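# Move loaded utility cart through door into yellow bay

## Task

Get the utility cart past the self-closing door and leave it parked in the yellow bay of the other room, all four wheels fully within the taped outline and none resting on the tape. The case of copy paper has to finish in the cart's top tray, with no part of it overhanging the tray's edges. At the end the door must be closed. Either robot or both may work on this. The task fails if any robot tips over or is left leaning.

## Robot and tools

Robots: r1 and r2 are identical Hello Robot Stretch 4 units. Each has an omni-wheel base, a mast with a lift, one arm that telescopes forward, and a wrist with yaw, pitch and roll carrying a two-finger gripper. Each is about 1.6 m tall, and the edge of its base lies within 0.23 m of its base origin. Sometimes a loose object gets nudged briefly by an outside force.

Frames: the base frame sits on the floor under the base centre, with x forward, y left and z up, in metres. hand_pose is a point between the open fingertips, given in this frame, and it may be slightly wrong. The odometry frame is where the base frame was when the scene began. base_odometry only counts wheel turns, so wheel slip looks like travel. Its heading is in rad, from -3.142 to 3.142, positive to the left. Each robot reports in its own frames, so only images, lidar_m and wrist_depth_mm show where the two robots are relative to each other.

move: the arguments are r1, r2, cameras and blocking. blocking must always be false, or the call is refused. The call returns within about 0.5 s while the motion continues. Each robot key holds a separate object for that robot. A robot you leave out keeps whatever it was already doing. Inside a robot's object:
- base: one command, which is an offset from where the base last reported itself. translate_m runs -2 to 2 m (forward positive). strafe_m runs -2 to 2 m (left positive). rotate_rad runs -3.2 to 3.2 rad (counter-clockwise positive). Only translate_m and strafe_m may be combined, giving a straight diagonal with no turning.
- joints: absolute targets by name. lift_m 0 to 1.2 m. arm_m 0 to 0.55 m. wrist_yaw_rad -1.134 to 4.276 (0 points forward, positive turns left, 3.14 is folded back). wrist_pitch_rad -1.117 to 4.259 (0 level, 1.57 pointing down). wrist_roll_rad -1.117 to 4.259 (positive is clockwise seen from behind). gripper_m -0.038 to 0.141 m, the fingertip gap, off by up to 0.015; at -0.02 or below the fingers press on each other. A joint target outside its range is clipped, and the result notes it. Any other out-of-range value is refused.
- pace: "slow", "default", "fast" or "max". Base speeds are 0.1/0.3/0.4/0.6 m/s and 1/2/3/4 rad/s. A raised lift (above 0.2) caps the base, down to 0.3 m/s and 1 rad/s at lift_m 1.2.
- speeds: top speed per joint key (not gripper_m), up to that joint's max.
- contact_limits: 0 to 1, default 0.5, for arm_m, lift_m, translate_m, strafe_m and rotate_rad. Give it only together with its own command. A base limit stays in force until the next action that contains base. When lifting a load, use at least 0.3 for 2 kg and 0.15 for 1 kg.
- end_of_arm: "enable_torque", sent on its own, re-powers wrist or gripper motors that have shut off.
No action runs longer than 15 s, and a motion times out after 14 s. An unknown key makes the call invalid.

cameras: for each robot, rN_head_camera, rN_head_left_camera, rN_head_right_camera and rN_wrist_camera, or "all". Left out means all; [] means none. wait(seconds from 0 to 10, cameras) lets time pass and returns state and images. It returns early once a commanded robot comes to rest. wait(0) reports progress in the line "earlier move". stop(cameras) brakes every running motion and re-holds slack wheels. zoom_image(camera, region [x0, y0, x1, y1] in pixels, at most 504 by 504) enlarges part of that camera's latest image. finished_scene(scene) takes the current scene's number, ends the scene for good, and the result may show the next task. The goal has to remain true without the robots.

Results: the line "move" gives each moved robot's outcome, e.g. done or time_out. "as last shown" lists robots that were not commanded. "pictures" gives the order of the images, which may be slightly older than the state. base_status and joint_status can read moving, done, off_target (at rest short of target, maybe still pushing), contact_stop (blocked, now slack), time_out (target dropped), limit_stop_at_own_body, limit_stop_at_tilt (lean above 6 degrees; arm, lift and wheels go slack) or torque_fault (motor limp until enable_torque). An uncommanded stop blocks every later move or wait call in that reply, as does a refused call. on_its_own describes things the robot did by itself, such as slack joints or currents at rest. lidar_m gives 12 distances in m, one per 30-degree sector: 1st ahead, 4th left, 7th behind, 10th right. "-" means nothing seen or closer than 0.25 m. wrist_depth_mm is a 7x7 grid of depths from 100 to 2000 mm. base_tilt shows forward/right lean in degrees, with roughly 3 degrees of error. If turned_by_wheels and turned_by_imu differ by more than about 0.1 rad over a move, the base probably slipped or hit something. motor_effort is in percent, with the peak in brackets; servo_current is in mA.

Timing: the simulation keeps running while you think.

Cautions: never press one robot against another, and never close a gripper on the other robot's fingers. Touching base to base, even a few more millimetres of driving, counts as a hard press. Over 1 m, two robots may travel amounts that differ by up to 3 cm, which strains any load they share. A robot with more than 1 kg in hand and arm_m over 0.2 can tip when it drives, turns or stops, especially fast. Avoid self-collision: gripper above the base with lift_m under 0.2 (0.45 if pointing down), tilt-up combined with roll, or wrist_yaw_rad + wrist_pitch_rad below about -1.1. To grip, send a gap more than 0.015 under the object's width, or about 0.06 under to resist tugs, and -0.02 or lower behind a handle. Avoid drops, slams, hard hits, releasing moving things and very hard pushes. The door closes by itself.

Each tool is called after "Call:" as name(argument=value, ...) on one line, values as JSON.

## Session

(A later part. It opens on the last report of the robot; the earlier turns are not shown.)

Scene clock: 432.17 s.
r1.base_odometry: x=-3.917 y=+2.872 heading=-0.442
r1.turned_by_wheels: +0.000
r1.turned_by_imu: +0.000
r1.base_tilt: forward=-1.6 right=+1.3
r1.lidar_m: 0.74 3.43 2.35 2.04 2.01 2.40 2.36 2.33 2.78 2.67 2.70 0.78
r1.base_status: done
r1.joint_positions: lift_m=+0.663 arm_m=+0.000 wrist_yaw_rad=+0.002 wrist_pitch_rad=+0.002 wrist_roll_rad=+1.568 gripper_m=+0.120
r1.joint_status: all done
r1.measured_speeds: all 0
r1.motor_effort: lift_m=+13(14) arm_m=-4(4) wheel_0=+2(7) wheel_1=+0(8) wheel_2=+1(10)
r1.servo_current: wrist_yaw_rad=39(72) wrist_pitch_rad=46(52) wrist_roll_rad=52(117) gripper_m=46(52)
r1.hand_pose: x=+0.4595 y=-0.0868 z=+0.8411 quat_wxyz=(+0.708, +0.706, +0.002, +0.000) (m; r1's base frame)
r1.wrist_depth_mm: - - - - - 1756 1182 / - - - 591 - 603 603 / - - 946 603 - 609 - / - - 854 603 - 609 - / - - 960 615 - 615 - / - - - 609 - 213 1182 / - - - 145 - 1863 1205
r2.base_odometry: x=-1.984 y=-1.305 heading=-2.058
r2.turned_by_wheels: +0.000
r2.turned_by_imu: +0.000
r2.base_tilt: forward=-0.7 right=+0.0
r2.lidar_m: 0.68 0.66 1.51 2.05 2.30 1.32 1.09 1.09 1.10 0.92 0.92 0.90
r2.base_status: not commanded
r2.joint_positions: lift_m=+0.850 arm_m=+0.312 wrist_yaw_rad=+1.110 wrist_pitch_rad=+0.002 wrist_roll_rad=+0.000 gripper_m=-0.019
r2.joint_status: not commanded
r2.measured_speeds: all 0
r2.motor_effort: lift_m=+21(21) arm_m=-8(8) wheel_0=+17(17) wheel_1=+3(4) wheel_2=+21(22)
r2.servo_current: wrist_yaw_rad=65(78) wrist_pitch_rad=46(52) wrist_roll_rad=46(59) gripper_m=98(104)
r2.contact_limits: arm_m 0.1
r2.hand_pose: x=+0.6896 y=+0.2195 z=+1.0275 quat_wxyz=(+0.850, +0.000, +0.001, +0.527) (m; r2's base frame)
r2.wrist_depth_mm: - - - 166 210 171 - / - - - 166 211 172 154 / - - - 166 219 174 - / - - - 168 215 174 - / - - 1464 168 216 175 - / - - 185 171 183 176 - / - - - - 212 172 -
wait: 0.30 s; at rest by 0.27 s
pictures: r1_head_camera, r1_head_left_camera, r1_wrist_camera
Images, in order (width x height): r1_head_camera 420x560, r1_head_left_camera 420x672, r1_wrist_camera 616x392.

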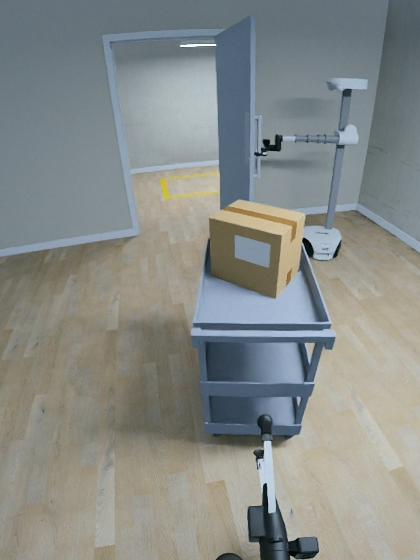

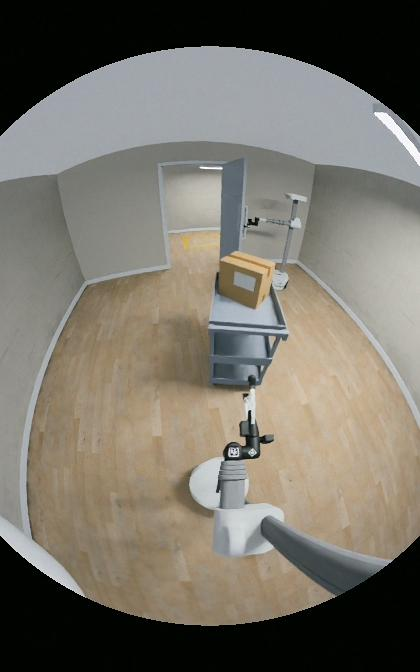

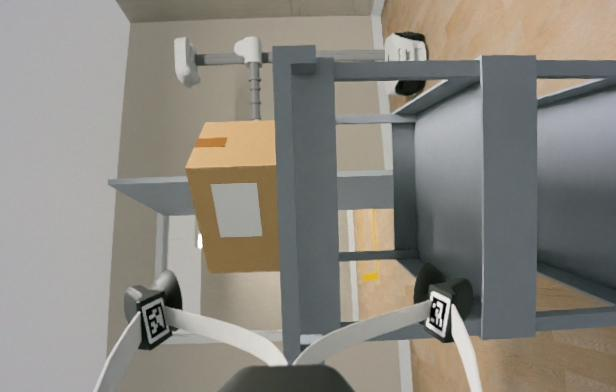

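Call:
move(r1={"base":{"translate_m":0.2},"joints":{"lift_m":0.693,"arm_m":0.1}}, blocking=false, cameras=[])

Call:
wait(seconds=4, cameras=[])

Call:
wait(seconds=0.3, cameras=["r1_head_camera","r1_wrist_camera"])

Scene clock: 449.83 s.
move: r1 moving
r1.base_odometry: x=-3.889 y=+2.858 heading=-0.442
r1.turned_by_wheels: +0.000
r1.turned_by_imu: +0.000
r1.base_tilt: forward=-1.6 right=+1.3
r1.lidar_m: 0.71 3.40 2.35 2.04 2.00 2.41 2.38 2.38 2.80 2.68 2.67 0.75
r1.base_status: translate_m moving
r1.joint_positions: lift_m=+0.690 arm_m=+0.051 wrist_yaw_rad=+0.002 wrist_pitch_rad=+0.002 wrist_roll_rad=+1.568 gripper_m=+0.120
r1.joint_status: lift_m moving; arm_m moving
r1.measured_speeds: translate_m=+0.121 strafe_m=-0.001 rotate_rad=+0.001 lift_m=+0.044 arm_m=+0.194 wrist_yaw_rad=+0.000 wrist_pitch_rad=+0.000 wrist_roll_rad=+0.000
r1.motor_effort: lift_m=+24(28) arm_m=+6(8) wheel_0=+9(9) wheel_1=+5(7) wheel_2=-9(10)
r1.servo_current: wrist_yaw_rad=52(59) wrist_pitch_rad=39(46) wrist_roll_rad=46(59) gripper_m=39(46)
r1.hand_pose: x=+0.5100 y=-0.0868 z=+0.8676 quat_wxyz=(+0.708, +0.706, +0.002, +0.000) (m; r1's base frame)
r1.wrist_depth_mm: - - - - - 1708 1205 / - - - 535 - 559 539 / - - - 535 - - 539 / - - 778 750 - - 539 / - - 866 831 - - 544 / - - 904 - 210 197 544 / - - - 144 - - 544
r2: as last shown
r2.lidar_m: 0.68 0.68 1.51 2.06 2.32 1.29 1.10 1.10 1.08 0.92 0.93 0.90
r2.motor_effort: lift_m=+21(21) arm_m=-8(8) wheel_0=+17(17) wheel_1=+3(3) wheel_2=+21(22)
r2.servo_current: wrist_yaw_rad=59(72) wrist_pitch_rad=46(46) wrist_roll_rad=52(52) gripper_m=98(104)
r2.contact_limits: arm_m 0.1
r2.wrist_depth_mm: - - - 166 209 170 - / - - - 166 211 172 154 / - - - 167 218 174 - / - - - 168 214 175 - / - - 1464 168 216 176 - / - - 186 171 183 176 - / - - - - 211 172 -
pictures: none
No camera images: "cameras" was empty.

Scene clock: 451.40 s.
earlier move: r1 done
r1.base_odometry: x=-3.736 y=+2.786 heading=-0.441
r1.turned_by_wheels: +0.000
r1.turned_by_imu: +0.000
r1.base_tilt: forward=-1.5 right=+1.3
r1.lidar_m: 0.58 3.25 2.38 2.08 2.10 2.47 2.54 2.55 3.01 2.64 2.62 0.58
r1.base_status: done
r1.joint_positions: lift_m=+0.693 arm_m=+0.100 wrist_yaw_rad=+0.002 wrist_pitch_rad=+0.002 wrist_roll_rad=+1.568 gripper_m=+0.120
r1.joint_status: all done
r1.measured_speeds: all 0
r1.motor_effort: lift_m=+25(28) arm_m=+5(8) wheel_0=+2(9) wheel_1=+3(7) wheel_2=+1(10)
r1.servo_current: wrist_yaw_rad=46(72) wrist_pitch_rad=39(52) wrist_roll_rad=39(65) gripper_m=39(52)
r1.hand_pose: x=+0.5594 y=-0.0868 z=+0.8701 quat_wxyz=(+0.708, +0.706, +0.002, +0.000) (m; r1's base frame)
r1.wrist_depth_mm: - - - - 298 1808 - / - - - 647 303 - - / - - 544 525 303 - - / - - 564 539 307 - - / - - 621 597 309 - - / - - 668 683 192 196 - / - - - 144 319 1808 -
r2.base_odometry: x=-1.984 y=-1.305 heading=-2.058
r2.turned_by_wheels: +0.000
r2.turned_by_imu: +0.000
r2.base_tilt: forward=-0.6 right=+0.0
r2.lidar_m: 0.67 0.67 1.51 2.04 2.32 1.29 1.08 1.10 1.09 0.92 0.92 0.89
r2.base_status: not commanded
r2.joint_positions: lift_m=+0.850 arm_m=+0.312 wrist_yaw_rad=+1.110 wrist_pitch_rad=+0.002 wrist_roll_rad=+0.000 gripper_m=-0.019
r2.joint_status: not commanded
r2.measured_speeds: all 0
r2.motor_effort: lift_m=+21(21) arm_m=-8(8) wheel_0=+17(17) wheel_1=+3(3) wheel_2=+21(22)
r2.servo_current: wrist_yaw_rad=78(78) wrist_pitch_rad=39(46) wrist_roll_rad=39(59) gripper_m=98(104)
r2.contact_limits: arm_m 0.1
r2.hand_pose: x=+0.6896 y=+0.2195 z=+1.0275 quat_wxyz=(+0.850, +0.000, +0.001, +0.527) (m; r2's base frame)
r2.wrist_depth_mm: - - - 166 209 171 - / - - - 166 210 172 154 / - - - 167 218 173 - / - - - 168 215 175 - / - - 1499 168 216 175 - / - - 186 171 183 176 - / - - - - 212 172 -
wait: 1.57 of 4 s (r1 has come to rest)
pictures: none
No camera images: "cameras" was empty.

Scene clock: 451.70 s.
r1.base_odometry: x=-3.736 y=+2.786 heading=-0.441
r1.turned_by_wheels: +0.000
r1.turned_by_imu: +0.000
r1.base_tilt: forward=-1.6 right=+1.2
r1.lidar_m: 0.57 3.25 2.39 2.10 2.09 2.50 2.55 2.55 3.01 2.63 2.62 0.60
r1.base_status: done
r1.joint_positions: lift_m=+0.693 arm_m=+0.100 wrist_yaw_rad=+0.002 wrist_pitch_rad=+0.002 wrist_roll_rad=+1.568 gripper_m=+0.120
r1.joint_status: all done
r1.measured_speeds: all 0
r1.motor_effort: lift_m=+25(28) arm_m=+4(8) wheel_0=+3(9) wheel_1=+3(7) wheel_2=+1(10)
r1.servo_current: wrist_yaw_rad=46(72) wrist_pitch_rad=46(52) wrist_roll_rad=39(65) gripper_m=39(52)
r1.hand_pose: x=+0.5594 y=-0.0868 z=+0.8701 quat_wxyz=(+0.708, +0.706, +0.002, +0.000) (m; r1's base frame)
r1.wrist_depth_mm: - - - - 298 1863 - / - - - 647 303 - - / - - 544 521 303 - - / - - 559 535 310 - - / - - 615 603 309 - - / - - 661 683 193 196 - / - - - 145 315 1863 -
r2.base_odometry: x=-1.984 y=-1.305 heading=-2.058
r2.turned_by_wheels: +0.000
r2.turned_by_imu: +0.000
r2.base_tilt: forward=-0.6 right=+0.0
r2.lidar_m: 0.66 0.66 1.51 2.08 2.36 1.32 1.09 1.08 1.09 0.91 0.91 0.87
r2.base_status: not commanded
r2.joint_positions: lift_m=+0.850 arm_m=+0.312 wrist_yaw_rad=+1.110 wrist_pitch_rad=+0.002 wrist_roll_rad=+0.000 gripper_m=-0.019
r2.joint_status: not commanded
r2.measured_speeds: all 0
r2.motor_effort: lift_m=+21(21) arm_m=-8(8) wheel_0=+17(17) wheel_1=+3(3) wheel_2=+21(22)
r2.servo_current: wrist_yaw_rad=65(78) wrist_pitch_rad=39(46) wrist_roll_rad=39(59) gripper_m=98(104)
r2.contact_limits: arm_m 0.1
r2.hand_pose: x=+0.6896 y=+0.2195 z=+1.0275 quat_wxyz=(+0.850, +0.000, +0.001, +0.527) (m; r2's base frame)
r2.wrist_depth_mm: - - - 166 209 171 - / - - - 166 211 172 154 / - - - 167 219 174 - / - - - 168 215 175 - / - - 1464 168 216 175 - / - - 186 170 183 176 - / - - - - 212 171 -
wait: 0.30 s; at rest by 0.27 s
pictures: r1_head_camera, r1_wrist_camera
Images, in order (width x height): r1_head_camera 420x560, r1_wrist_camera 616x392.

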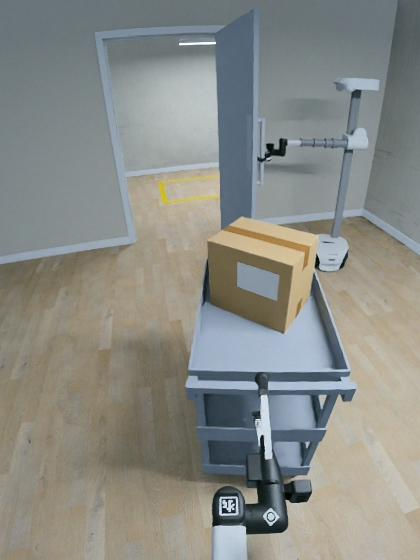

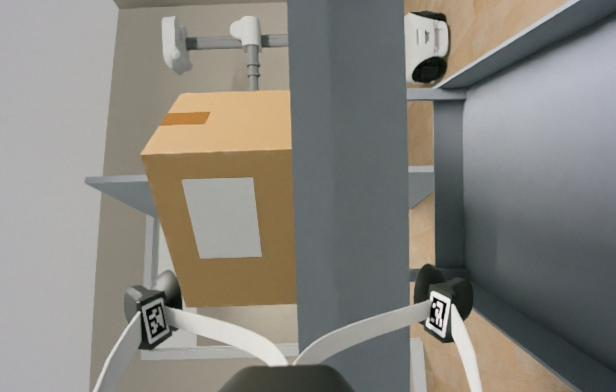

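Call:
zoom_image(camera="r1_wrist_camera", region=[250, 0, 450, 392])

Call:
zoom_image(camera="r1_head_camera", region=[170, 340, 370, 480])

Scaled by 1.286.

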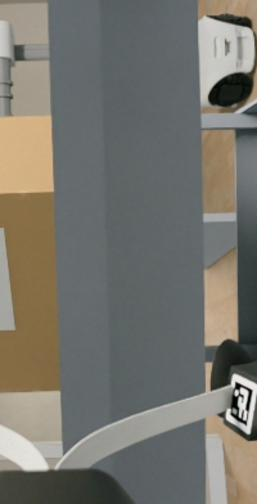

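Scaled by 2.520 from the camera's 420x560 image, which has a finer 600x800 frame.

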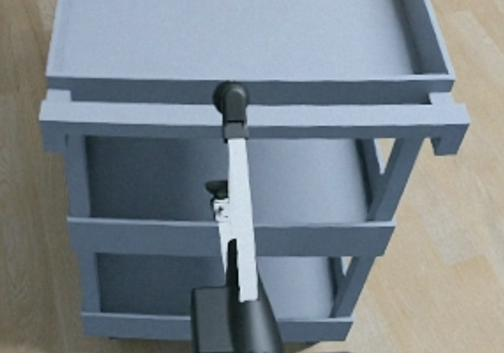

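Call:
move(r1={"joints":{"lift_m":0.686,"arm_m":0.22},"speeds":{"arm_m":0.1},"contact_limits":{"arm_m":0.0}}, blocking=false, cameras=[])

Call:
wait(seconds=4, cameras=["r1_head_camera","r1_wrist_camera"])

Call:
zoom_image(camera="r1_head_camera", region=[170, 340, 370, 480])

Scene clock: 464.73 s.
move: r1 moving
r1.base_odometry: x=-3.736 y=+2.786 heading=-0.441
r1.turned_by_wheels: +0.000
r1.turned_by_imu: +0.000
r1.base_tilt: forward=-1.6 right=+1.3
r1.lidar_m: 0.55 3.27 2.41 2.08 2.10 2.50 2.55 2.56 3.03 2.64 2.63 0.59
r1.base_status: not commanded
r1.joint_positions: lift_m=+0.687 arm_m=+0.138 wrist_yaw_rad=+0.002 wrist_pitch_rad=+0.002 wrist_roll_rad=+1.568 gripper_m=+0.120
r1.joint_status: lift_m moving; arm_m moving
r1.measured_speeds: translate_m=+0.000 strafe_m=+0.000 rotate_rad=+0.000 lift_m=+0.000 arm_m=+0.100 wrist_yaw_rad=+0.000 wrist_pitch_rad=+0.000 wrist_roll_rad=+0.000
r1.motor_effort: lift_m=+11(25) arm_m=+3(7) wheel_0=+3(3) wheel_1=+2(3) wheel_2=+1(2)
r1.servo_current: wrist_yaw_rad=65(72) wrist_pitch_rad=39(46) wrist_roll_rad=59(59) gripper_m=39(52)
r1.contact_limits: arm_m 0
r1.hand_pose: x=+0.5972 y=-0.0868 z=+0.8641 quat_wxyz=(+0.708, +0.706, +0.002, +0.000) (m; r1's base frame)
r1.wrist_depth_mm: - - - - 270 1808 - / - - - 211 271 1808 - / - - 521 492 273 - - / - 539 521 213 274 - - / - - 574 554 277 - - / - - 621 216 192 196 - / - - - 144 281 1756 -
r2: as last shown
r2.base_tilt: forward=-0.7 right=+0.0
r2.lidar_m: 0.67 0.65 1.51 2.06 2.27 1.32 1.09 1.08 1.08 0.93 0.90 0.90
r2.servo_current: wrist_yaw_rad=65(78) wrist_pitch_rad=39(46) wrist_roll_rad=52(59) gripper_m=98(104)
r2.contact_limits: arm_m 0.1
r2.wrist_depth_mm: - - - 166 208 171 - / - - - 166 211 172 154 / - - - 167 219 173 - / - - - 168 215 175 - / - - 1499 168 216 175 - / - - 186 171 183 177 - / - - - - 211 171 -
pictures: none
No camera images: "cameras" was empty.

Scene clock: 465.97 s.
earlier move: r1 done
r1.base_odometry: x=-3.736 y=+2.786 heading=-0.442
r1.turned_by_wheels: +0.000
r1.turned_by_imu: +0.000
r1.base_tilt: forward=-1.6 right=+1.3
r1.lidar_m: 0.56 3.26 2.39 2.08 2.08 2.47 2.56 2.55 2.99 2.63 2.65 0.61
r1.base_status: not commanded
r1.joint_positions: lift_m=+0.686 arm_m=+0.220 wrist_yaw_rad=-0.001 wrist_pitch_rad=+0.007 wrist_roll_rad=+1.568 gripper_m=+0.120
r1.joint_status: all done
r1.measured_speeds: all 0
r1.motor_effort: lift_m=+15(25) arm_m=+6(9) wheel_0=+2(3) wheel_1=+3(3) wheel_2=-1(2)
r1.servo_current: wrist_yaw_rad=52(72) wrist_pitch_rad=46(59) wrist_roll_rad=39(65) gripper_m=46(52)
r1.contact_limits: arm_m 0
r1.hand_pose: x=+0.6790 y=-0.0876 z=+0.8624 quat_wxyz=(+0.708, +0.706, +0.002, -0.003) (m; r1's base frame)
r1.wrist_depth_mm: - - - 147 209 1576 - / - - - 147 210 798 - / - 466 466 148 208 - - / - 442 449 147 208 - - / - 500 492 147 209 - - / - 213 530 147 209 186 - / - - - 137 210 1576 -
r2.base_odometry: x=-1.984 y=-1.305 heading=-2.058
r2.turned_by_wheels: +0.000
r2.turned_by_imu: +0.000
r2.base_tilt: forward=-0.7 right=+0.0
r2.lidar_m: 0.72 0.69 1.49 2.00 2.27 1.31 1.08 1.09 1.10 0.93 0.93 0.91
r2.base_status: not commanded
r2.joint_positions: lift_m=+0.850 arm_m=+0.312 wrist_yaw_rad=+1.110 wrist_pitch_rad=+0.002 wrist_roll_rad=+0.000 gripper_m=-0.019
r2.joint_status: not commanded
r2.measured_speeds: all 0
r2.motor_effort: lift_m=+21(21) arm_m=-7(8) wheel_0=+17(17) wheel_1=+3(3) wheel_2=+21(22)
r2.servo_current: wrist_yaw_rad=65(78) wrist_pitch_rad=39(46) wrist_roll_rad=39(59) gripper_m=104(104)
r2.contact_limits: arm_m 0.1
r2.hand_pose: x=+0.6896 y=+0.2195 z=+1.0275 quat_wxyz=(+0.850, +0.000, +0.001, +0.527) (m; r2's base frame)
r2.wrist_depth_mm: - - - 166 209 171 - / - - - 166 210 172 154 / - - - 167 218 174 - / - - - 168 215 175 - / - - 1366 168 216 175 - / - - 186 170 183 177 - / - - - - 211 172 -
wait: 1.23 of 4 s (r1 has come to rest)
pictures: r1_head_camera, r1_wrist_camera
Images, in order (width x height): r1_head_camera 420x560, r1_wrist_camera 616x392.

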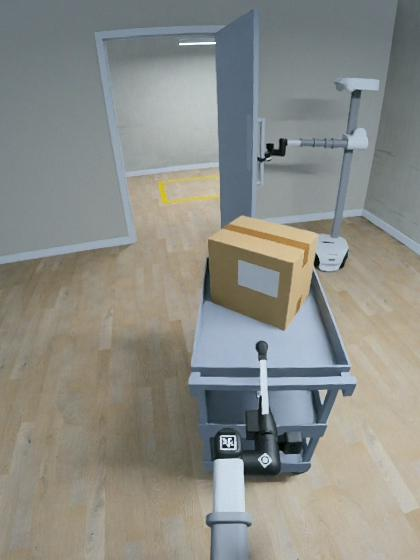

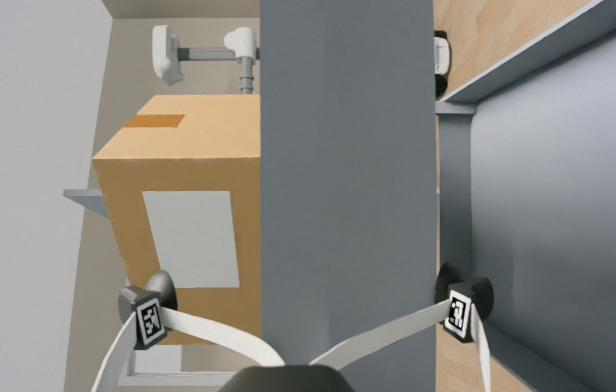

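Scaled by 2.520 from the camera's 420x560 image, which has a finer 600x800 frame.

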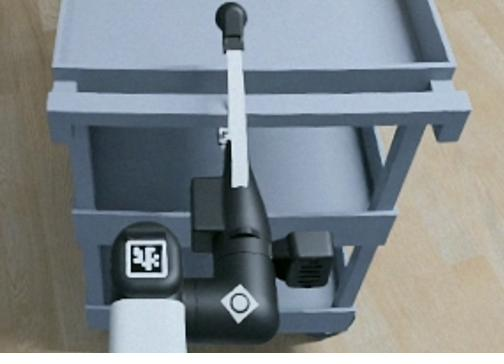

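Call:
move(r1={"joints":{"arm_m":0.2},"speeds":{"arm_m":0.1}}, blocking=false, cameras=[])

Call:
wait(seconds=2, cameras=["r1_wrist_camera"])

Call:
move(r1={"joints":{"gripper_m":-0.02}}, blocking=false, cameras=[])

Call:
wait(seconds=2.5, cameras=["r1_head_camera","r1_wrist_camera"])

Scene clock: 475.37 s.
move: r1 moving
r1.base_odometry: x=-3.736 y=+2.786 heading=-0.442
r1.turned_by_wheels: +0.000
r1.turned_by_imu: +0.000
r1.base_tilt: forward=-1.6 right=+1.3
r1.lidar_m: 0.59 3.28 2.40 2.09 2.09 2.47 2.55 2.54 3.00 2.65 2.62 0.61
r1.base_status: not commanded
r1.joint_positions: lift_m=+0.686 arm_m=+0.200 wrist_yaw_rad=-0.001 wrist_pitch_rad=+0.007 wrist_roll_rad=+1.568 gripper_m=+0.120
r1.joint_status: arm_m moving
r1.measured_speeds: all 0
r1.motor_effort: lift_m=+15(15) arm_m=-4(7) wheel_0=+3(3) wheel_1=+3(3) wheel_2=-1(1)
r1.servo_current: wrist_yaw_rad=46(52) wrist_pitch_rad=52(52) wrist_roll_rad=59(59) gripper_m=46(46)
r1.hand_pose: x=+0.6593 y=-0.0876 z=+0.8624 quat_wxyz=(+0.708, +0.706, +0.002, -0.003) (m; r1's base frame)
r1.wrist_depth_mm: - - - - 226 1708 - / - - - - 228 1661 - / - 530 488 166 227 - - / - 469 466 165 228 - - / - - 508 226 227 - - / - - 554 166 225 186 - / - - - 144 228 1618 -
r2: as last shown
r2.lidar_m: 0.69 0.63 1.49 2.01 2.32 1.28 1.09 1.09 1.09 0.92 0.92 0.88
r2.servo_current: wrist_yaw_rad=65(72) wrist_pitch_rad=39(52) wrist_roll_rad=52(52) gripper_m=98(104)
r2.contact_limits: arm_m 0.1
r2.wrist_depth_mm: - - - 166 209 170 - / - - - 166 211 173 154 / - - - 167 217 173 - / - - - 168 214 175 - / - - 1430 167 216 175 - / - - 186 170 184 177 - / - - - - 211 171 -
pictures: none
No camera images: "cameras" was empty.

Scene clock: 475.60 s.
earlier move: r1 done
r1.base_odometry: x=-3.736 y=+2.786 heading=-0.442
r1.turned_by_wheels: +0.000
r1.turned_by_imu: +0.000
r1.base_tilt: forward=-1.6 right=+1.3
r1.lidar_m: 0.59 3.26 2.39 2.07 2.09 2.49 2.55 2.56 3.00 2.61 2.63 0.62
r1.base_status: not commanded
r1.joint_positions: lift_m=+0.686 arm_m=+0.200 wrist_yaw_rad=-0.001 wrist_pitch_rad=+0.007 wrist_roll_rad=+1.568 gripper_m=+0.120
r1.joint_status: all done
r1.measured_speeds: all 0
r1.motor_effort: lift_m=+15(15) arm_m=-5(7) wheel_0=+2(3) wheel_1=+2(3) wheel_2=-1(1)
r1.servo_current: wrist_yaw_rad=46(59) wrist_pitch_rad=52(65) wrist_roll_rad=46(59) gripper_m=46(46)
r1.hand_pose: x=+0.6593 y=-0.0876 z=+0.8624 quat_wxyz=(+0.708, +0.706, +0.002, -0.003) (m; r1's base frame)
r1.wrist_depth_mm: - - - - 226 1708 - / - - - - 226 1708 - / - 517 488 166 227 - - / - 473 469 166 228 - - / - - 508 227 227 - - / - - 554 166 227 186 - / - - - 144 227 1661 -
r2.base_odometry: x=-1.984 y=-1.305 heading=-2.058
r2.turned_by_wheels: +0.000
r2.turned_by_imu: +0.000
r2.base_tilt: forward=-0.7 right=+0.0
r2.lidar_m: 0.70 0.67 1.49 2.02 2.29 1.27 1.08 1.09 1.11 0.93 0.91 0.91
r2.base_status: not commanded
r2.joint_positions: lift_m=+0.850 arm_m=+0.312 wrist_yaw_rad=+1.110 wrist_pitch_rad=+0.002 wrist_roll_rad=+0.000 gripper_m=-0.019
r2.joint_status: not commanded
r2.measured_speeds: all 0
r2.motor_effort: lift_m=+21(21) arm_m=-8(8) wheel_0=+17(17) wheel_1=+3(3) wheel_2=+21(22)
r2.servo_current: wrist_yaw_rad=59(72) wrist_pitch_rad=33(52) wrist_roll_rad=46(52) gripper_m=98(104)
r2.contact_limits: arm_m 0.1
r2.hand_pose: x=+0.6896 y=+0.2195 z=+1.0275 quat_wxyz=(+0.850, +0.000, +0.001, +0.527) (m; r2's base frame)
r2.wrist_depth_mm: - - - 166 208 171 - / - - - 166 210 173 154 / - - - 167 219 174 - / - - - 168 215 174 - / - - 1397 167 216 175 - / - - 186 171 183 176 - / - - - - 211 172 -
wait: 0.23 of 2 s (r1 has come to rest)
pictures: r1_wrist_camera
Images, in order (width x height): r1_wrist_camera 616x392.

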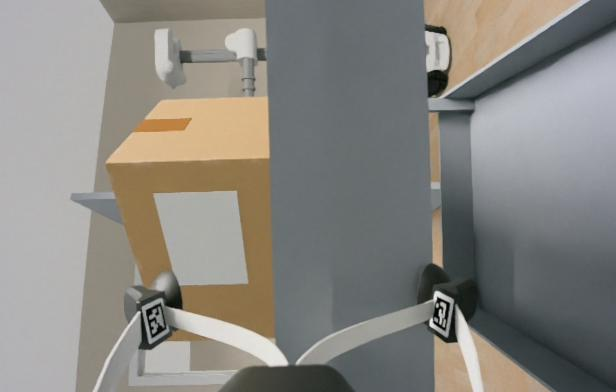

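Scene clock: 476.10 s.
move: r1 moving
r1.base_odometry: x=-3.736 y=+2.786 heading=-0.442
r1.turned_by_wheels: +0.000
r1.turned_by_imu: +0.000
r1.base_tilt: forward=-1.6 right=+1.3
r1.lidar_m: 0.57 3.25 2.38 2.08 2.09 2.47 2.55 2.54 3.03 2.62 2.63 0.60
r1.base_status: not commanded
r1.joint_positions: lift_m=+0.686 arm_m=+0.200 wrist_yaw_rad=-0.001 wrist_pitch_rad=+0.007 wrist_roll_rad=+1.568 gripper_m=+0.106
r1.joint_status: gripper_m moving
r1.measured_speeds: all 0
r1.motor_effort: lift_m=+15(15) arm_m=-5(5) wheel_0=+3(3) wheel_1=+3(3) wheel_2=-1(1)
r1.servo_current: wrist_yaw_rad=46(78) wrist_pitch_rad=59(59) wrist_roll_rad=65(65) gripper_m=91(91)
r1.hand_pose: x=+0.6593 y=-0.0876 z=+0.8624 quat_wxyz=(+0.708, +0.706, +0.002, -0.003) (m; r1's base frame)
r1.wrist_depth_mm: - - - 226 227 1661 - / - - - - 228 1661 - / - 521 488 166 226 - - / - 466 466 166 229 - - / - 525 512 166 228 - - / - - 539 167 227 196 - / - - - 142 228 1708 -
r2: as last shown
r2.base_tilt: forward=-0.7 right=+0.1
r2.lidar_m: 0.70 0.67 1.48 2.02 2.33 1.27 1.09 1.09 1.10 0.92 0.92 0.91
r2.motor_effort: lift_m=+21(21) arm_m=-8(8) wheel_0=+17(17) wheel_1=+3(4) wheel_2=+21(22)
r2.servo_current: wrist_yaw_rad=65(72) wrist_pitch_rad=46(46) wrist_roll_rad=59(59) gripper_m=98(104)
r2.contact_limits: arm_m 0.1
r2.wrist_depth_mm: - - - 166 209 171 - / - - - 166 211 172 154 / - - - 167 219 174 - / - - - 168 215 174 - / - - 1397 168 216 175 - / - - 186 171 183 176 - / - - - - 211 171 -
pictures: none
No camera images: "cameras" was empty.

Scene clock: 477.77 s.
earlier move: r1 done
r1.base_odometry: x=-3.736 y=+2.786 heading=-0.442
r1.turned_by_wheels: +0.000
r1.turned_by_imu: +0.000
r1.base_tilt: forward=-1.6 right=+1.3
r1.lidar_m: 0.60 3.24 2.37 2.09 2.10 2.50 2.53 2.54 3.02 2.64 2.63 0.62
r1.base_status: not commanded
r1.joint_positions: lift_m=+0.686 arm_m=+0.200 wrist_yaw_rad=-0.002 wrist_pitch_rad=+0.010 wrist_roll_rad=+1.568 gripper_m=-0.019
r1.joint_status: all done
r1.measured_speeds: all 0
r1.motor_effort: lift_m=+19(19) arm_m=-4(6) wheel_0=-1(3) wheel_1=+0(3) wheel_2=+3(4)
r1.servo_current: wrist_yaw_rad=52(78) wrist_pitch_rad=59(117) wrist_roll_rad=59(65) gripper_m=72(234)
r1.hand_pose: x=+0.6591 y=-0.0879 z=+0.8612 quat_wxyz=(+0.708, +0.706, +0.003, -0.004) (m; r1's base frame)
r1.wrist_depth_mm: - - - 230 232 1661 - / - - - 172 233 - - / - 508 477 173 234 - - / - 484 477 173 234 - - / - - 521 174 235 - - / - - 206 199 183 - - / - - - 147 236 137 -
r2.base_odometry: x=-1.984 y=-1.305 heading=-2.058
r2.turned_by_wheels: +0.000
r2.turned_by_imu: +0.000
r2.base_tilt: forward=-0.7 right=+0.0
r2.lidar_m: 0.68 0.69 1.49 2.01 2.29 1.30 1.09 1.10 1.10 0.92 0.92 0.89
r2.base_status: not commanded
r2.joint_positions: lift_m=+0.850 arm_m=+0.312 wrist_yaw_rad=+1.110 wrist_pitch_rad=+0.002 wrist_roll_rad=+0.000 gripper_m=-0.019
r2.joint_status: not commanded
r2.measured_speeds: all 0
r2.motor_effort: lift_m=+21(21) arm_m=-8(8) wheel_0=+17(17) wheel_1=+3(4) wheel_2=+21(22)
r2.servo_current: wrist_yaw_rad=59(72) wrist_pitch_rad=39(46) wrist_roll_rad=59(59) gripper_m=91(104)
r2.contact_limits: arm_m 0.1
r2.hand_pose: x=+0.6896 y=+0.2195 z=+1.0275 quat_wxyz=(+0.850, +0.000, +0.001, +0.527) (m; r2's base frame)
r2.wrist_depth_mm: - - - 165 210 171 - / - - - 166 211 172 154 / - - - 167 218 174 - / - - - 168 214 175 - / - - 1464 168 216 176 - / - - 185 170 183 177 - / - - - - 212 172 -
wait: 1.67 of 2.5 s (r1 has come to rest)
pictures: r1_head_camera, r1_wrist_camera
Images, in order (width x height): r1_head_camera 420x560, r1_wrist_camera 616x392.

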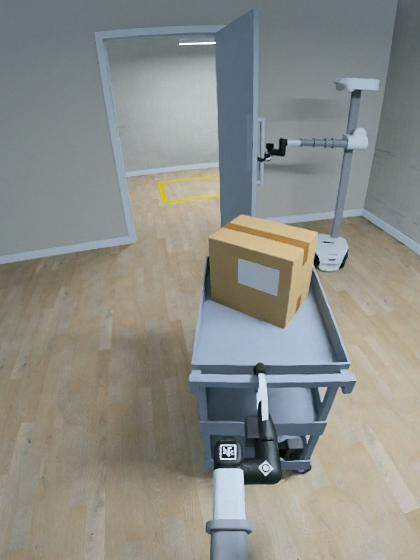

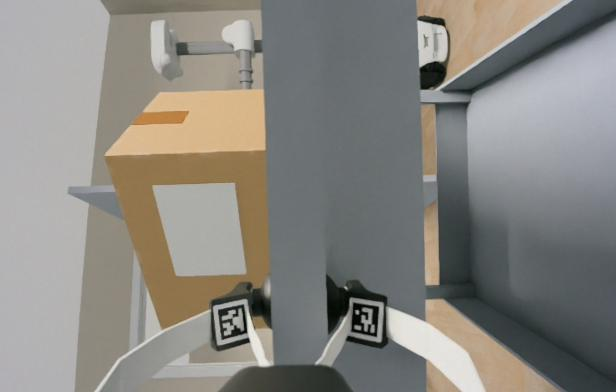

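Call:
move(r1={"base":{"translate_m":0.25,"strafe_m":-0.12},"pace":"slow"}, blocking=false, cameras=[])

Call:
wait(seconds=6, cameras=["r1_head_camera","r1_wrist_camera","r1_head_right_camera"])

Scene clock: 505.10 s.
move: r1 moving
r1.base_odometry: x=-3.727 y=+2.776 heading=-0.441
r1.turned_by_wheels: +0.001
r1.turned_by_imu: +0.000
r1.base_tilt: forward=-1.5 right=+1.2
r1.lidar_m: 0.57 3.25 2.38 2.10 2.08 2.50 2.55 2.57 3.00 2.62 2.62 0.60
r1.base_status: translate_m moving; strafe_m moving
r1.joint_positions: lift_m=+0.686 arm_m=+0.200 wrist_yaw_rad=-0.002 wrist_pitch_rad=+0.005 wrist_roll_rad=+1.568 gripper_m=-0.019
r1.joint_status: not commanded
r1.measured_speeds: translate_m=+0.049 strafe_m=-0.023 rotate_rad=+0.005 lift_m=+0.000 arm_m=-0.003 wrist_yaw_rad=+0.000 wrist_pitch_rad=-0.048 wrist_roll_rad=+0.000
r1.motor_effort: lift_m=+19(19) arm_m=-2(4) wheel_0=+8(10) wheel_1=+3(6) wheel_2=-4(7)
r1.servo_current: wrist_yaw_rad=52(72) wrist_pitch_rad=52(59) wrist_roll_rad=46(59) gripper_m=59(78)
r1.hand_pose: x=+0.6590 y=-0.0879 z=+0.8627 quat_wxyz=(+0.708, +0.706, +0.001, -0.002) (m; r1's base frame)
r1.wrist_depth_mm: - - - - 229 1708 - / - - - 228 228 1756 - / - 559 492 228 228 - - / - 480 469 228 228 - - / - - 517 167 229 - - / - - 214 186 229 - - / - - 183 140 230 - -
r2: as last shown
r2.base_tilt: forward=-0.6 right=+0.0
r2.lidar_m: 0.70 0.67 1.48 1.97 2.30 1.30 1.08 1.10 1.09 0.91 0.91 0.89
r2.motor_effort: lift_m=+21(21) arm_m=-8(8) wheel_0=+17(17) wheel_1=+3(3) wheel_2=+21(22)
r2.servo_current: wrist_yaw_rad=59(72) wrist_pitch_rad=39(46) wrist_roll_rad=52(59) gripper_m=104(104)
r2.contact_limits: arm_m 0.1
r2.wrist_depth_mm: - - - 165 209 171 - / - - - 166 211 172 154 / - - - 167 219 174 - / - - - 168 215 175 - / - - 1499 168 216 176 - / - - 186 171 183 177 - / - - - - 211 171 -
pictures: none
No camera images: "cameras" was empty.

Scene clock: 508.57 s.
earlier move: r1 done
r1.base_odometry: x=-3.561 y=+2.571 heading=-0.441
r1.turned_by_wheels: +0.000
r1.turned_by_imu: +0.001
r1.base_tilt: forward=-1.5 right=+1.3
r1.lidar_m: 0.57 3.03 2.57 2.26 2.24 2.68 2.75 2.78 2.83 2.45 2.46 0.61
r1.base_status: done
r1.joint_positions: lift_m=+0.686 arm_m=+0.200 wrist_yaw_rad=+0.001 wrist_pitch_rad=+0.002 wrist_roll_rad=+1.568 gripper_m=-0.019
r1.joint_status: not commanded
r1.measured_speeds: all 0
r1.motor_effort: lift_m=+19(19) arm_m=+4(5) wheel_0=+6(13) wheel_1=+4(8) wheel_2=+1(10)
r1.servo_current: wrist_yaw_rad=59(72) wrist_pitch_rad=39(59) wrist_roll_rad=52(65) gripper_m=52(78)
r1.hand_pose: x=+0.6593 y=-0.0870 z=+0.8636 quat_wxyz=(+0.708, +0.706, +0.001, +0.000) (m; r1's base frame)
r1.wrist_depth_mm: - - - 238 238 1661 1281 / - - - 237 237 1756 - / - - 544 235 236 - - / - 469 466 173 234 - - / - - 504 172 232 - - / - - 530 186 231 - - / - - 183 138 229 - -
r2.base_odometry: x=-1.984 y=-1.305 heading=-2.058
r2.turned_by_wheels: +0.000
r2.turned_by_imu: +0.000
r2.base_tilt: forward=-0.7 right=+0.0
r2.lidar_m: 0.69 0.66 1.22 1.73 2.32 1.30 1.10 1.09 1.10 0.94 0.91 0.89
r2.base_status: not commanded
r2.joint_positions: lift_m=+0.850 arm_m=+0.312 wrist_yaw_rad=+1.110 wrist_pitch_rad=+0.002 wrist_roll_rad=+0.000 gripper_m=-0.019
r2.joint_status: not commanded
r2.measured_speeds: all 0
r2.motor_effort: lift_m=+21(21) arm_m=-8(8) wheel_0=+17(17) wheel_1=+3(3) wheel_2=+21(22)
r2.servo_current: wrist_yaw_rad=65(72) wrist_pitch_rad=39(52) wrist_roll_rad=52(59) gripper_m=98(111)
r2.contact_limits: arm_m 0.1
r2.hand_pose: x=+0.6896 y=+0.2195 z=+1.0275 quat_wxyz=(+0.850, +0.000, +0.001, +0.527) (m; r2's base frame)
r2.wrist_depth_mm: - - - 166 209 171 - / - - - 166 211 172 154 / - - - 166 219 173 - / - - - 168 215 175 - / - 1160 1160 168 216 175 - / - - 185 170 183 176 - / - - - - 211 171 -
wait: 3.47 of 6 s (r1 has come to rest)
pictures: r1_head_camera, r1_head_right_camera, r1_wrist_camera
Images, in order (width x height): r1_head_camera 420x560, r1_head_right_camera 420x672, r1_wrist_camera 616x392.

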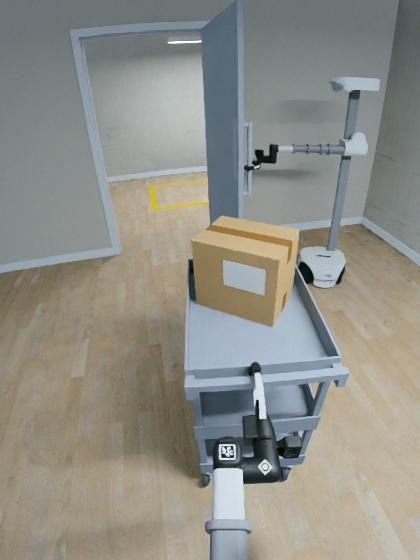

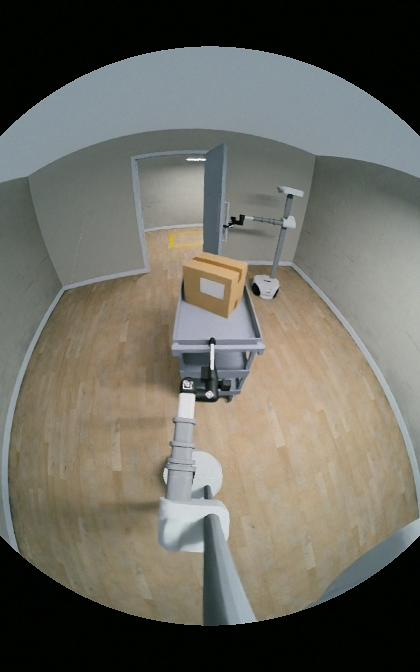

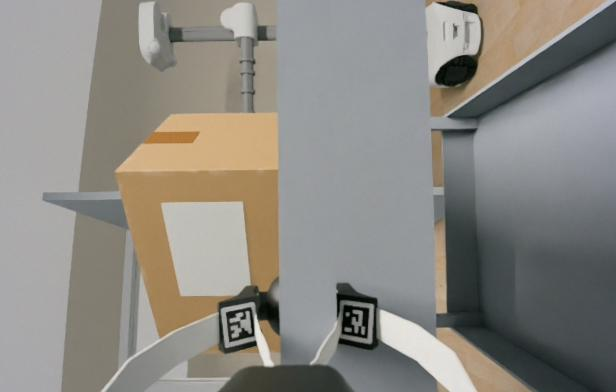

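Call:
move(r1={"base":{"translate_m":0.12,"strafe_m":-0.16},"pace":"slow"}, blocking=false, cameras=[])

Call:
wait(seconds=6, cameras=["r1_head_camera"])

Call:
move(r1={"base":{"rotate_rad":0.2},"pace":"slow"}, blocking=false, cameras=[])

Call:
wait(seconds=6, cameras=["r1_head_camera","r1_wrist_camera","r1_head_right_camera"])

Scene clock: 523.13 s.
move: r1 moving
r1.base_odometry: x=-3.559 y=+2.559 heading=-0.440
r1.turned_by_wheels: +0.000
r1.turned_by_imu: +0.000
r1.base_tilt: forward=-1.6 right=+1.3
r1.lidar_m: 0.56 3.06 2.59 2.27 2.28 2.69 2.77 2.78 2.79 2.44 2.45 0.63
r1.base_status: translate_m moving; strafe_m moving
r1.joint_positions: lift_m=+0.686 arm_m=+0.200 wrist_yaw_rad=+0.001 wrist_pitch_rad=+0.002 wrist_roll_rad=+1.568 gripper_m=-0.019
r1.joint_status: not commanded
r1.measured_speeds: translate_m=+0.030 strafe_m=-0.040 rotate_rad=-0.001 lift_m=+0.000 arm_m=+0.000 wrist_yaw_rad=+0.000 wrist_pitch_rad=+0.000 wrist_roll_rad=+0.000
r1.motor_effort: lift_m=+19(19) arm_m=+4(4) wheel_0=+12(12) wheel_1=-4(4) wheel_2=-2(3)
r1.servo_current: wrist_yaw_rad=46(59) wrist_pitch_rad=39(52) wrist_roll_rad=59(65) gripper_m=52(59)
r1.hand_pose: x=+0.6593 y=-0.0870 z=+0.8636 quat_wxyz=(+0.708, +0.706, +0.001, +0.000) (m; r1's base frame)
r1.wrist_depth_mm: - - 1983 242 241 1756 1255 / - - - 238 239 1756 - / - - 549 236 236 - - / - 469 466 174 234 - - / - - 504 172 231 - - / - - 535 187 231 - - / - - 183 138 228 - -
r2: as last shown
r2.base_tilt: forward=-0.7 right=+0.1
r2.lidar_m: 0.66 0.67 1.20 1.70 2.30 1.29 1.11 1.10 1.10 0.93 0.92 0.90
r2.motor_effort: lift_m=+21(21) arm_m=-8(8) wheel_0=+17(17) wheel_1=+3(3) wheel_2=+21(21)
r2.servo_current: wrist_yaw_rad=59(78) wrist_pitch_rad=39(46) wrist_roll_rad=46(59) gripper_m=104(104)
r2.contact_limits: arm_m 0.1
r2.wrist_depth_mm: - - - 166 209 171 - / - - - 167 211 172 154 / - - - 167 219 174 - / - - - 168 216 175 - / - 1138 1138 168 216 175 - / - - 186 170 183 177 - / - - - - 212 172 -
pictures: none
No camera images: "cameras" was empty.

Scene clock: 525.90 s.
earlier move: r1 done
r1.base_odometry: x=-3.521 y=+2.375 heading=-0.440
r1.turned_by_wheels: +0.000
r1.turned_by_imu: +0.001
r1.base_tilt: forward=-1.6 right=+1.3
r1.lidar_m: 0.55 3.01 2.78 2.44 2.43 2.91 2.85 2.85 2.61 2.28 2.28 0.64
r1.base_status: done
r1.joint_positions: lift_m=+0.686 arm_m=+0.200 wrist_yaw_rad=+0.002 wrist_pitch_rad=+0.002 wrist_roll_rad=+1.568 gripper_m=-0.019
r1.joint_status: not commanded
r1.measured_speeds: all 0
r1.motor_effort: lift_m=+19(19) arm_m=+4(4) wheel_0=+6(13) wheel_1=-1(5) wheel_2=+2(4)
r1.servo_current: wrist_yaw_rad=46(72) wrist_pitch_rad=46(52) wrist_roll_rad=46(72) gripper_m=52(65)
r1.hand_pose: x=+0.6594 y=-0.0868 z=+0.8636 quat_wxyz=(+0.708, +0.706, +0.001, +0.000) (m; r1's base frame)
r1.wrist_depth_mm: - - - 1863 287 1576 1160 / - - - 1921 270 1661 1308 / - - - 263 258 1863 - / - - 554 246 247 - - / - 480 477 181 239 - - / - - 192 187 229 - - / - 512 517 156 219 - -
r2.base_odometry: x=-1.984 y=-1.305 heading=-2.058
r2.turned_by_wheels: +0.000
r2.turned_by_imu: +0.000
r2.base_tilt: forward=-0.7 right=+0.0
r2.lidar_m: 0.67 0.68 1.08 1.37 2.28 1.32 1.08 1.10 1.10 0.92 0.91 0.88
r2.base_status: not commanded
r2.joint_positions: lift_m=+0.850 arm_m=+0.312 wrist_yaw_rad=+1.110 wrist_pitch_rad=+0.002 wrist_roll_rad=+0.000 gripper_m=-0.019
r2.joint_status: not commanded
r2.measured_speeds: all 0
r2.motor_effort: lift_m=+21(21) arm_m=-8(8) wheel_0=+17(17) wheel_1=+3(3) wheel_2=+21(22)
r2.servo_current: wrist_yaw_rad=65(78) wrist_pitch_rad=39(46) wrist_roll_rad=39(59) gripper_m=98(111)
r2.contact_limits: arm_m 0.1
r2.hand_pose: x=+0.6896 y=+0.2195 z=+1.0275 quat_wxyz=(+0.850, +0.000, +0.001, +0.527) (m; r2's base frame)
r2.wrist_depth_mm: - - - 166 209 171 - / - - - 167 211 172 154 / - - - 167 219 174 - / - - - 168 214 175 - / - 1008 1025 168 216 175 - / - 931 184 171 183 176 - / - - - - 211 172 -
wait: 2.77 of 6 s (r1 has come to rest)
pictures: r1_head_camera
Images, in order (width x height): r1_head_camera 420x560.

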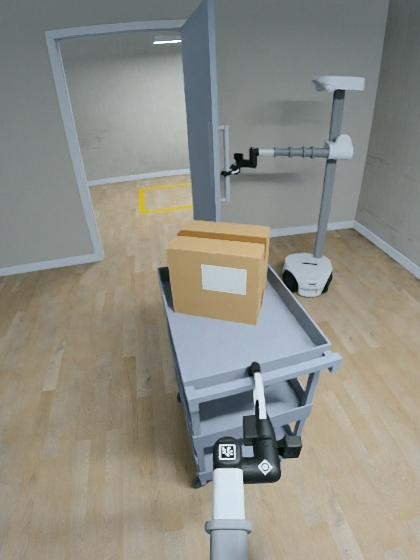

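Scene clock: 526.40 s.
move: r1 moving
r1.base_odometry: x=-3.521 y=+2.375 heading=-0.320
r1.turned_by_wheels: +0.121
r1.turned_by_imu: +0.121
r1.base_tilt: forward=-1.6 right=+1.3
r1.lidar_m: 0.55 3.00 2.65 2.44 2.47 3.05 2.84 2.88 2.49 2.26 2.29 0.65
r1.base_status: rotate_rad moving
r1.joint_positions: lift_m=+0.686 arm_m=+0.200 wrist_yaw_rad=-0.008 wrist_pitch_rad=+0.002 wrist_roll_rad=+1.568 gripper_m=-0.019
r1.joint_status: not commanded
r1.measured_speeds: translate_m=-0.002 strafe_m=+0.001 rotate_rad=+0.427 lift_m=+0.000 arm_m=+0.000 wrist_yaw_rad=+0.000 wrist_pitch_rad=+0.000 wrist_roll_rad=+0.000
r1.motor_effort: lift_m=+19(19) arm_m=+4(4) wheel_0=-14(14) wheel_1=-6(8) wheel_2=-13(13)
r1.servo_current: wrist_yaw_rad=46(65) wrist_pitch_rad=39(46) wrist_roll_rad=46(59) gripper_m=59(59)
r1.hand_pose: x=+0.6585 y=-0.0898 z=+0.8636 quat_wxyz=(+0.708, +0.706, -0.002, -0.004) (m; r1's base frame)
r1.wrist_depth_mm: - - 1808 259 259 1618 1255 / - - - 253 252 1618 - / - - - 243 245 - - / - 521 469 236 238 - - / - 496 488 174 231 - - / - - 190 187 185 - - / - - 549 133 219 - -
r2: as last shown
r2.lidar_m: 0.69 0.66 1.07 1.46 2.32 1.31 1.07 1.10 1.07 0.90 0.92 0.89
r2.motor_effort: lift_m=+21(21) arm_m=-8(8) wheel_0=+17(17) wheel_1=+3(3) wheel_2=+22(22)
r2.servo_current: wrist_yaw_rad=72(78) wrist_pitch_rad=39(46) wrist_roll_rad=59(59) gripper_m=98(104)
r2.contact_limits: arm_m 0.1
r2.wrist_depth_mm: - - - 166 209 171 - / - - - 166 211 172 155 / - - - 167 219 174 - / - - - 168 214 175 - / - 991 1025 168 216 175 - / - 904 185 171 182 177 - / - - - - 211 172 -
pictures: none
No camera images: "cameras" was empty.

Scene clock: 527.07 s.
earlier move: r1 done
r1.base_odometry: x=-3.521 y=+2.375 heading=-0.241
r1.turned_by_wheels: +0.079
r1.turned_by_imu: +0.079
r1.base_tilt: forward=-1.6 right=+1.3
r1.lidar_m: 0.60 3.06 2.57 2.43 2.49 2.96 2.85 2.95 2.41 2.29 2.36 0.59
r1.base_status: done
r1.joint_positions: lift_m=+0.686 arm_m=+0.200 wrist_yaw_rad=-0.003 wrist_pitch_rad=+0.002 wrist_roll_rad=+1.568 gripper_m=-0.019
r1.joint_status: not commanded
r1.measured_speeds: all 0
r1.motor_effort: lift_m=+19(19) arm_m=-4(4) wheel_0=-2(14) wheel_1=-2(8) wheel_2=+0(14)
r1.servo_current: wrist_yaw_rad=46(65) wrist_pitch_rad=39(46) wrist_roll_rad=46(65) gripper_m=46(59)
r1.hand_pose: x=+0.6591 y=-0.0882 z=+0.8636 quat_wxyz=(+0.708, +0.706, +0.000, -0.002) (m; r1's base frame)
r1.wrist_depth_mm: - - - 221 223 1618 - / - - 574 165 226 - - / - 459 455 226 226 - - / - 504 492 227 229 - - / - - 549 169 231 - - / - - 191 187 232 1708 - / - - 182 140 235 1464 1336
r2.base_odometry: x=-1.984 y=-1.305 heading=-2.058
r2.turned_by_wheels: +0.000
r2.turned_by_imu: +0.000
r2.base_tilt: forward=-0.7 right=+0.0
r2.lidar_m: 0.71 0.66 1.08 1.57 2.28 1.30 1.09 1.08 1.09 0.93 0.93 0.90
r2.base_status: not commanded
r2.joint_positions: lift_m=+0.850 arm_m=+0.312 wrist_yaw_rad=+1.110 wrist_pitch_rad=+0.002 wrist_roll_rad=+0.000 gripper_m=-0.019
r2.joint_status: not commanded
r2.measured_speeds: all 0
r2.motor_effort: lift_m=+21(21) arm_m=-8(8) wheel_0=+17(17) wheel_1=+3(3) wheel_2=+21(22)
r2.servo_current: wrist_yaw_rad=59(78) wrist_pitch_rad=33(46) wrist_roll_rad=39(59) gripper_m=98(104)
r2.contact_limits: arm_m 0.1
r2.hand_pose: x=+0.6896 y=+0.2195 z=+1.0275 quat_wxyz=(+0.850, +0.000, +0.001, +0.527) (m; r2's base frame)
r2.wrist_depth_mm: - - - 166 210 171 - / - - - 166 211 172 154 / - - - 167 219 174 - / - - - 168 214 174 - / - 1025 1008 167 216 175 - / - 1336 185 171 182 176 - / - - - - 212 172 -
wait: 0.67 of 6 s (r1 has come to rest)
pictures: r1_head_camera, r1_head_right_camera, r1_wrist_camera
Images, in order (width x height): r1_head_camera 420x560, r1_head_right_camera 420x672, r1_wrist_camera 616x392.

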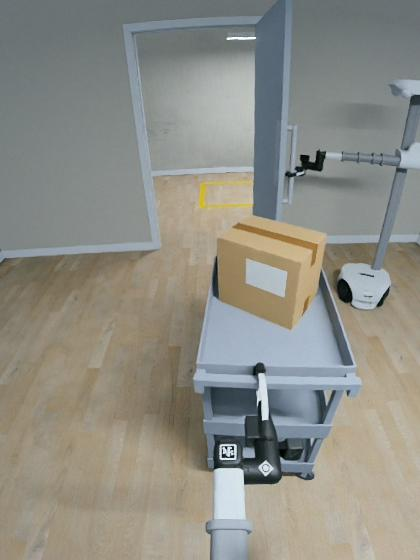

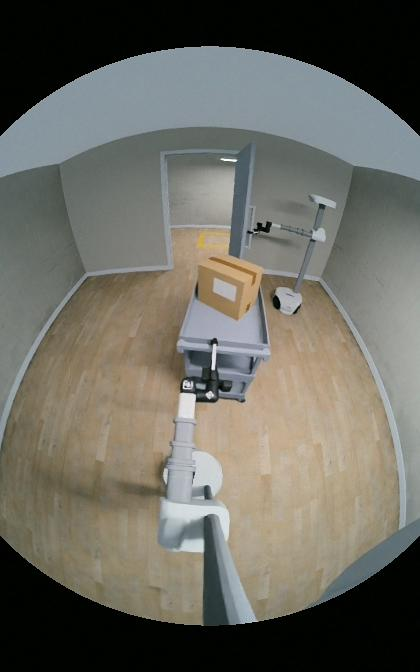

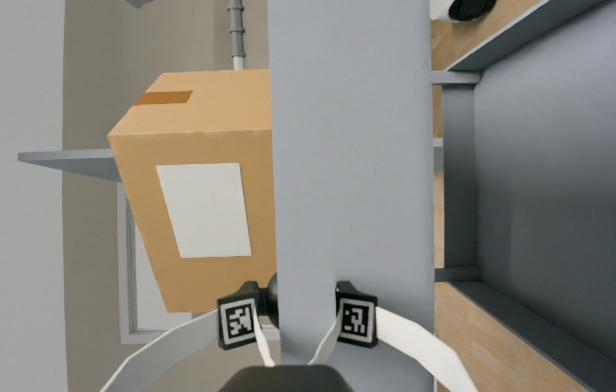

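Call:
move(r1={"base":{"translate_m":0.5,"strafe_m":0.1},"pace":"slow"}, blocking=false, cameras=[])

Call:
wait(seconds=8, cameras=["r1_head_camera","r1_head_right_camera","r2_wrist_camera"])

Scene clock: 536.20 s.
move: r1 moving
r1.base_odometry: x=-3.508 y=+2.375 heading=-0.240
r1.turned_by_wheels: +0.000
r1.turned_by_imu: +0.000
r1.base_tilt: forward=-1.6 right=+1.3
r1.lidar_m: 0.59 3.02 2.56 2.44 2.50 2.96 2.85 2.95 2.41 2.28 2.35 0.59
r1.base_status: translate_m moving; strafe_m moving
r1.joint_positions: lift_m=+0.686 arm_m=+0.200 wrist_yaw_rad=-0.003 wrist_pitch_rad=+0.002 wrist_roll_rad=+1.568 gripper_m=-0.019
r1.joint_status: not commanded
r1.measured_speeds: translate_m=+0.050 strafe_m=+0.009 rotate_rad=+0.004 lift_m=+0.000 arm_m=+0.000 wrist_yaw_rad=+0.000 wrist_pitch_rad=+0.000 wrist_roll_rad=+0.000
r1.motor_effort: lift_m=+19(19) arm_m=-1(4) wheel_0=+7(8) wheel_1=+5(5) wheel_2=-9(9)
r1.servo_current: wrist_yaw_rad=46(59) wrist_pitch_rad=33(52) wrist_roll_rad=52(59) gripper_m=59(59)
r1.hand_pose: x=+0.6590 y=-0.0882 z=+0.8636 quat_wxyz=(+0.708, +0.706, +0.000, -0.002) (m; r1's base frame)
r1.wrist_depth_mm: - - - - 226 1576 - / - - 609 226 226 - - / - 466 459 227 229 - - / - 496 488 229 229 - - / - - 535 170 230 - - / - - 191 187 230 820 - / - - 183 140 234 1499 -
r2: as last shown
r2.base_tilt: forward=-0.6 right=+0.0
r2.lidar_m: 0.70 0.68 1.07 1.57 2.28 1.30 1.09 1.09 1.10 0.93 0.92 0.91
r2.motor_effort: lift_m=+21(21) arm_m=-8(8) wheel_0=+17(17) wheel_1=+3(3) wheel_2=+22(22)
r2.servo_current: wrist_yaw_rad=59(72) wrist_pitch_rad=39(46) wrist_roll_rad=65(65) gripper_m=98(104)
r2.contact_limits: arm_m 0.1
r2.wrist_depth_mm: - - - 166 210 171 - / - - - 166 211 172 154 / - - - 167 219 174 - / - - - 168 214 174 - / - 1025 1025 168 217 175 - / - 1336 185 171 183 177 - / - 1336 - - 211 171 -
pictures: none
No camera images: "cameras" was empty.

Scene clock: 542.07 s.
earlier move: r1 done
r1.base_odometry: x=-3.012 y=+2.354 heading=-0.240
r1.turned_by_wheels: +0.000
r1.turned_by_imu: +0.002
r1.base_tilt: forward=-1.6 right=+1.3
r1.lidar_m: 0.61 2.54 2.47 2.36 2.44 3.25 3.38 3.45 2.50 2.37 2.45 0.54
r1.base_status: done
r1.joint_positions: lift_m=+0.686 arm_m=+0.200 wrist_yaw_rad=-0.001 wrist_pitch_rad=+0.002 wrist_roll_rad=+1.568 gripper_m=-0.019
r1.joint_status: not commanded
r1.measured_speeds: all 0
r1.motor_effort: lift_m=+19(19) arm_m=+4(4) wheel_0=+6(10) wheel_1=+4(8) wheel_2=-2(9)
r1.servo_current: wrist_yaw_rad=46(72) wrist_pitch_rad=46(52) wrist_roll_rad=59(72) gripper_m=52(59)
r1.hand_pose: x=+0.6592 y=-0.0876 z=+0.8636 quat_wxyz=(+0.708, +0.706, +0.001, -0.001) (m; r1's base frame)
r1.wrist_depth_mm: - 370 366 104 160 161 - / - 413 418 111 172 172 - / - 521 508 - 185 186 - / - - - - 201 597 - / - - - - 220 1661 - / - - 188 - 185 1661 1308 / - - - 130 263 1464 1255
r2.base_odometry: x=-1.984 y=-1.305 heading=-2.058
r2.turned_by_wheels: +0.000
r2.turned_by_imu: +0.001
r2.base_tilt: forward=-0.7 right=+0.0
r2.lidar_m: 0.69 0.66 0.77 4.88 2.27 1.30 1.09 1.09 1.11 0.94 0.93 0.89
r2.base_status: not commanded
r2.joint_positions: lift_m=+0.850 arm_m=+0.312 wrist_yaw_rad=+1.110 wrist_pitch_rad=+0.002 wrist_roll_rad=+0.000 gripper_m=-0.019
r2.joint_status: not commanded
r2.measured_speeds: all 0
r2.motor_effort: lift_m=+21(21) arm_m=-8(8) wheel_0=+17(17) wheel_1=+3(3) wheel_2=+21(22)
r2.servo_current: wrist_yaw_rad=59(78) wrist_pitch_rad=39(46) wrist_roll_rad=33(65) gripper_m=98(111)
r2.contact_limits: arm_m 0.1
r2.hand_pose: x=+0.6896 y=+0.2195 z=+1.0275 quat_wxyz=(+0.850, +0.000, +0.001, +0.527) (m; r2's base frame)
r2.wrist_depth_mm: - - - 165 209 171 - / - - - 166 211 172 154 / - - - 166 219 174 - / - - 654 168 215 174 - / - 715 627 168 216 175 - / - 707 187 171 183 176 - / - - - - 212 172 -
wait: 5.87 of 8 s (r1 has come to rest)
pictures: r1_head_camera, r1_head_right_camera, r2_wrist_camera
Images, in order (width x height): r1_head_camera 420x560, r1_head_right_camera 420x672, r2_wrist_camera 616x392.

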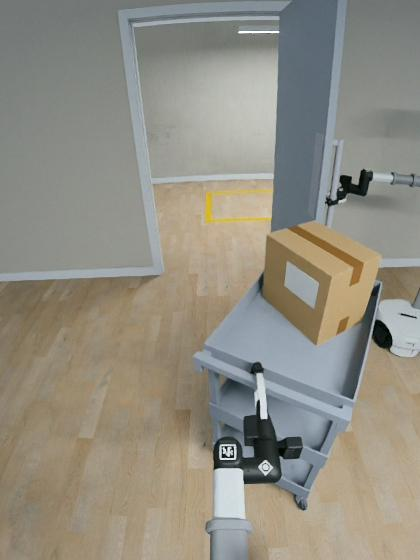

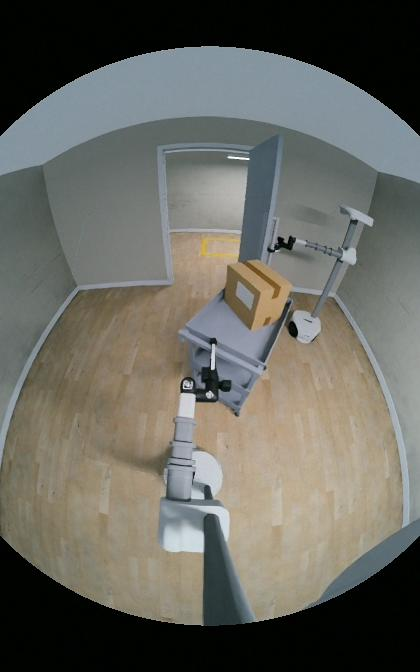

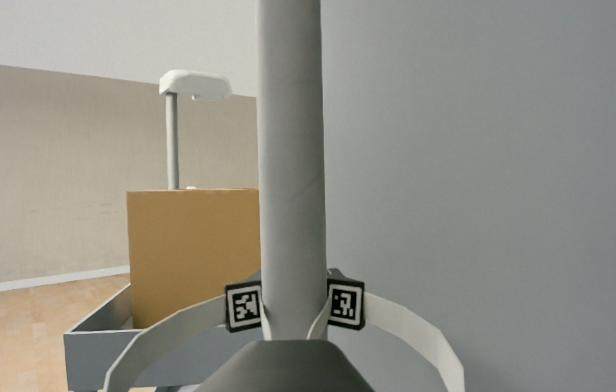

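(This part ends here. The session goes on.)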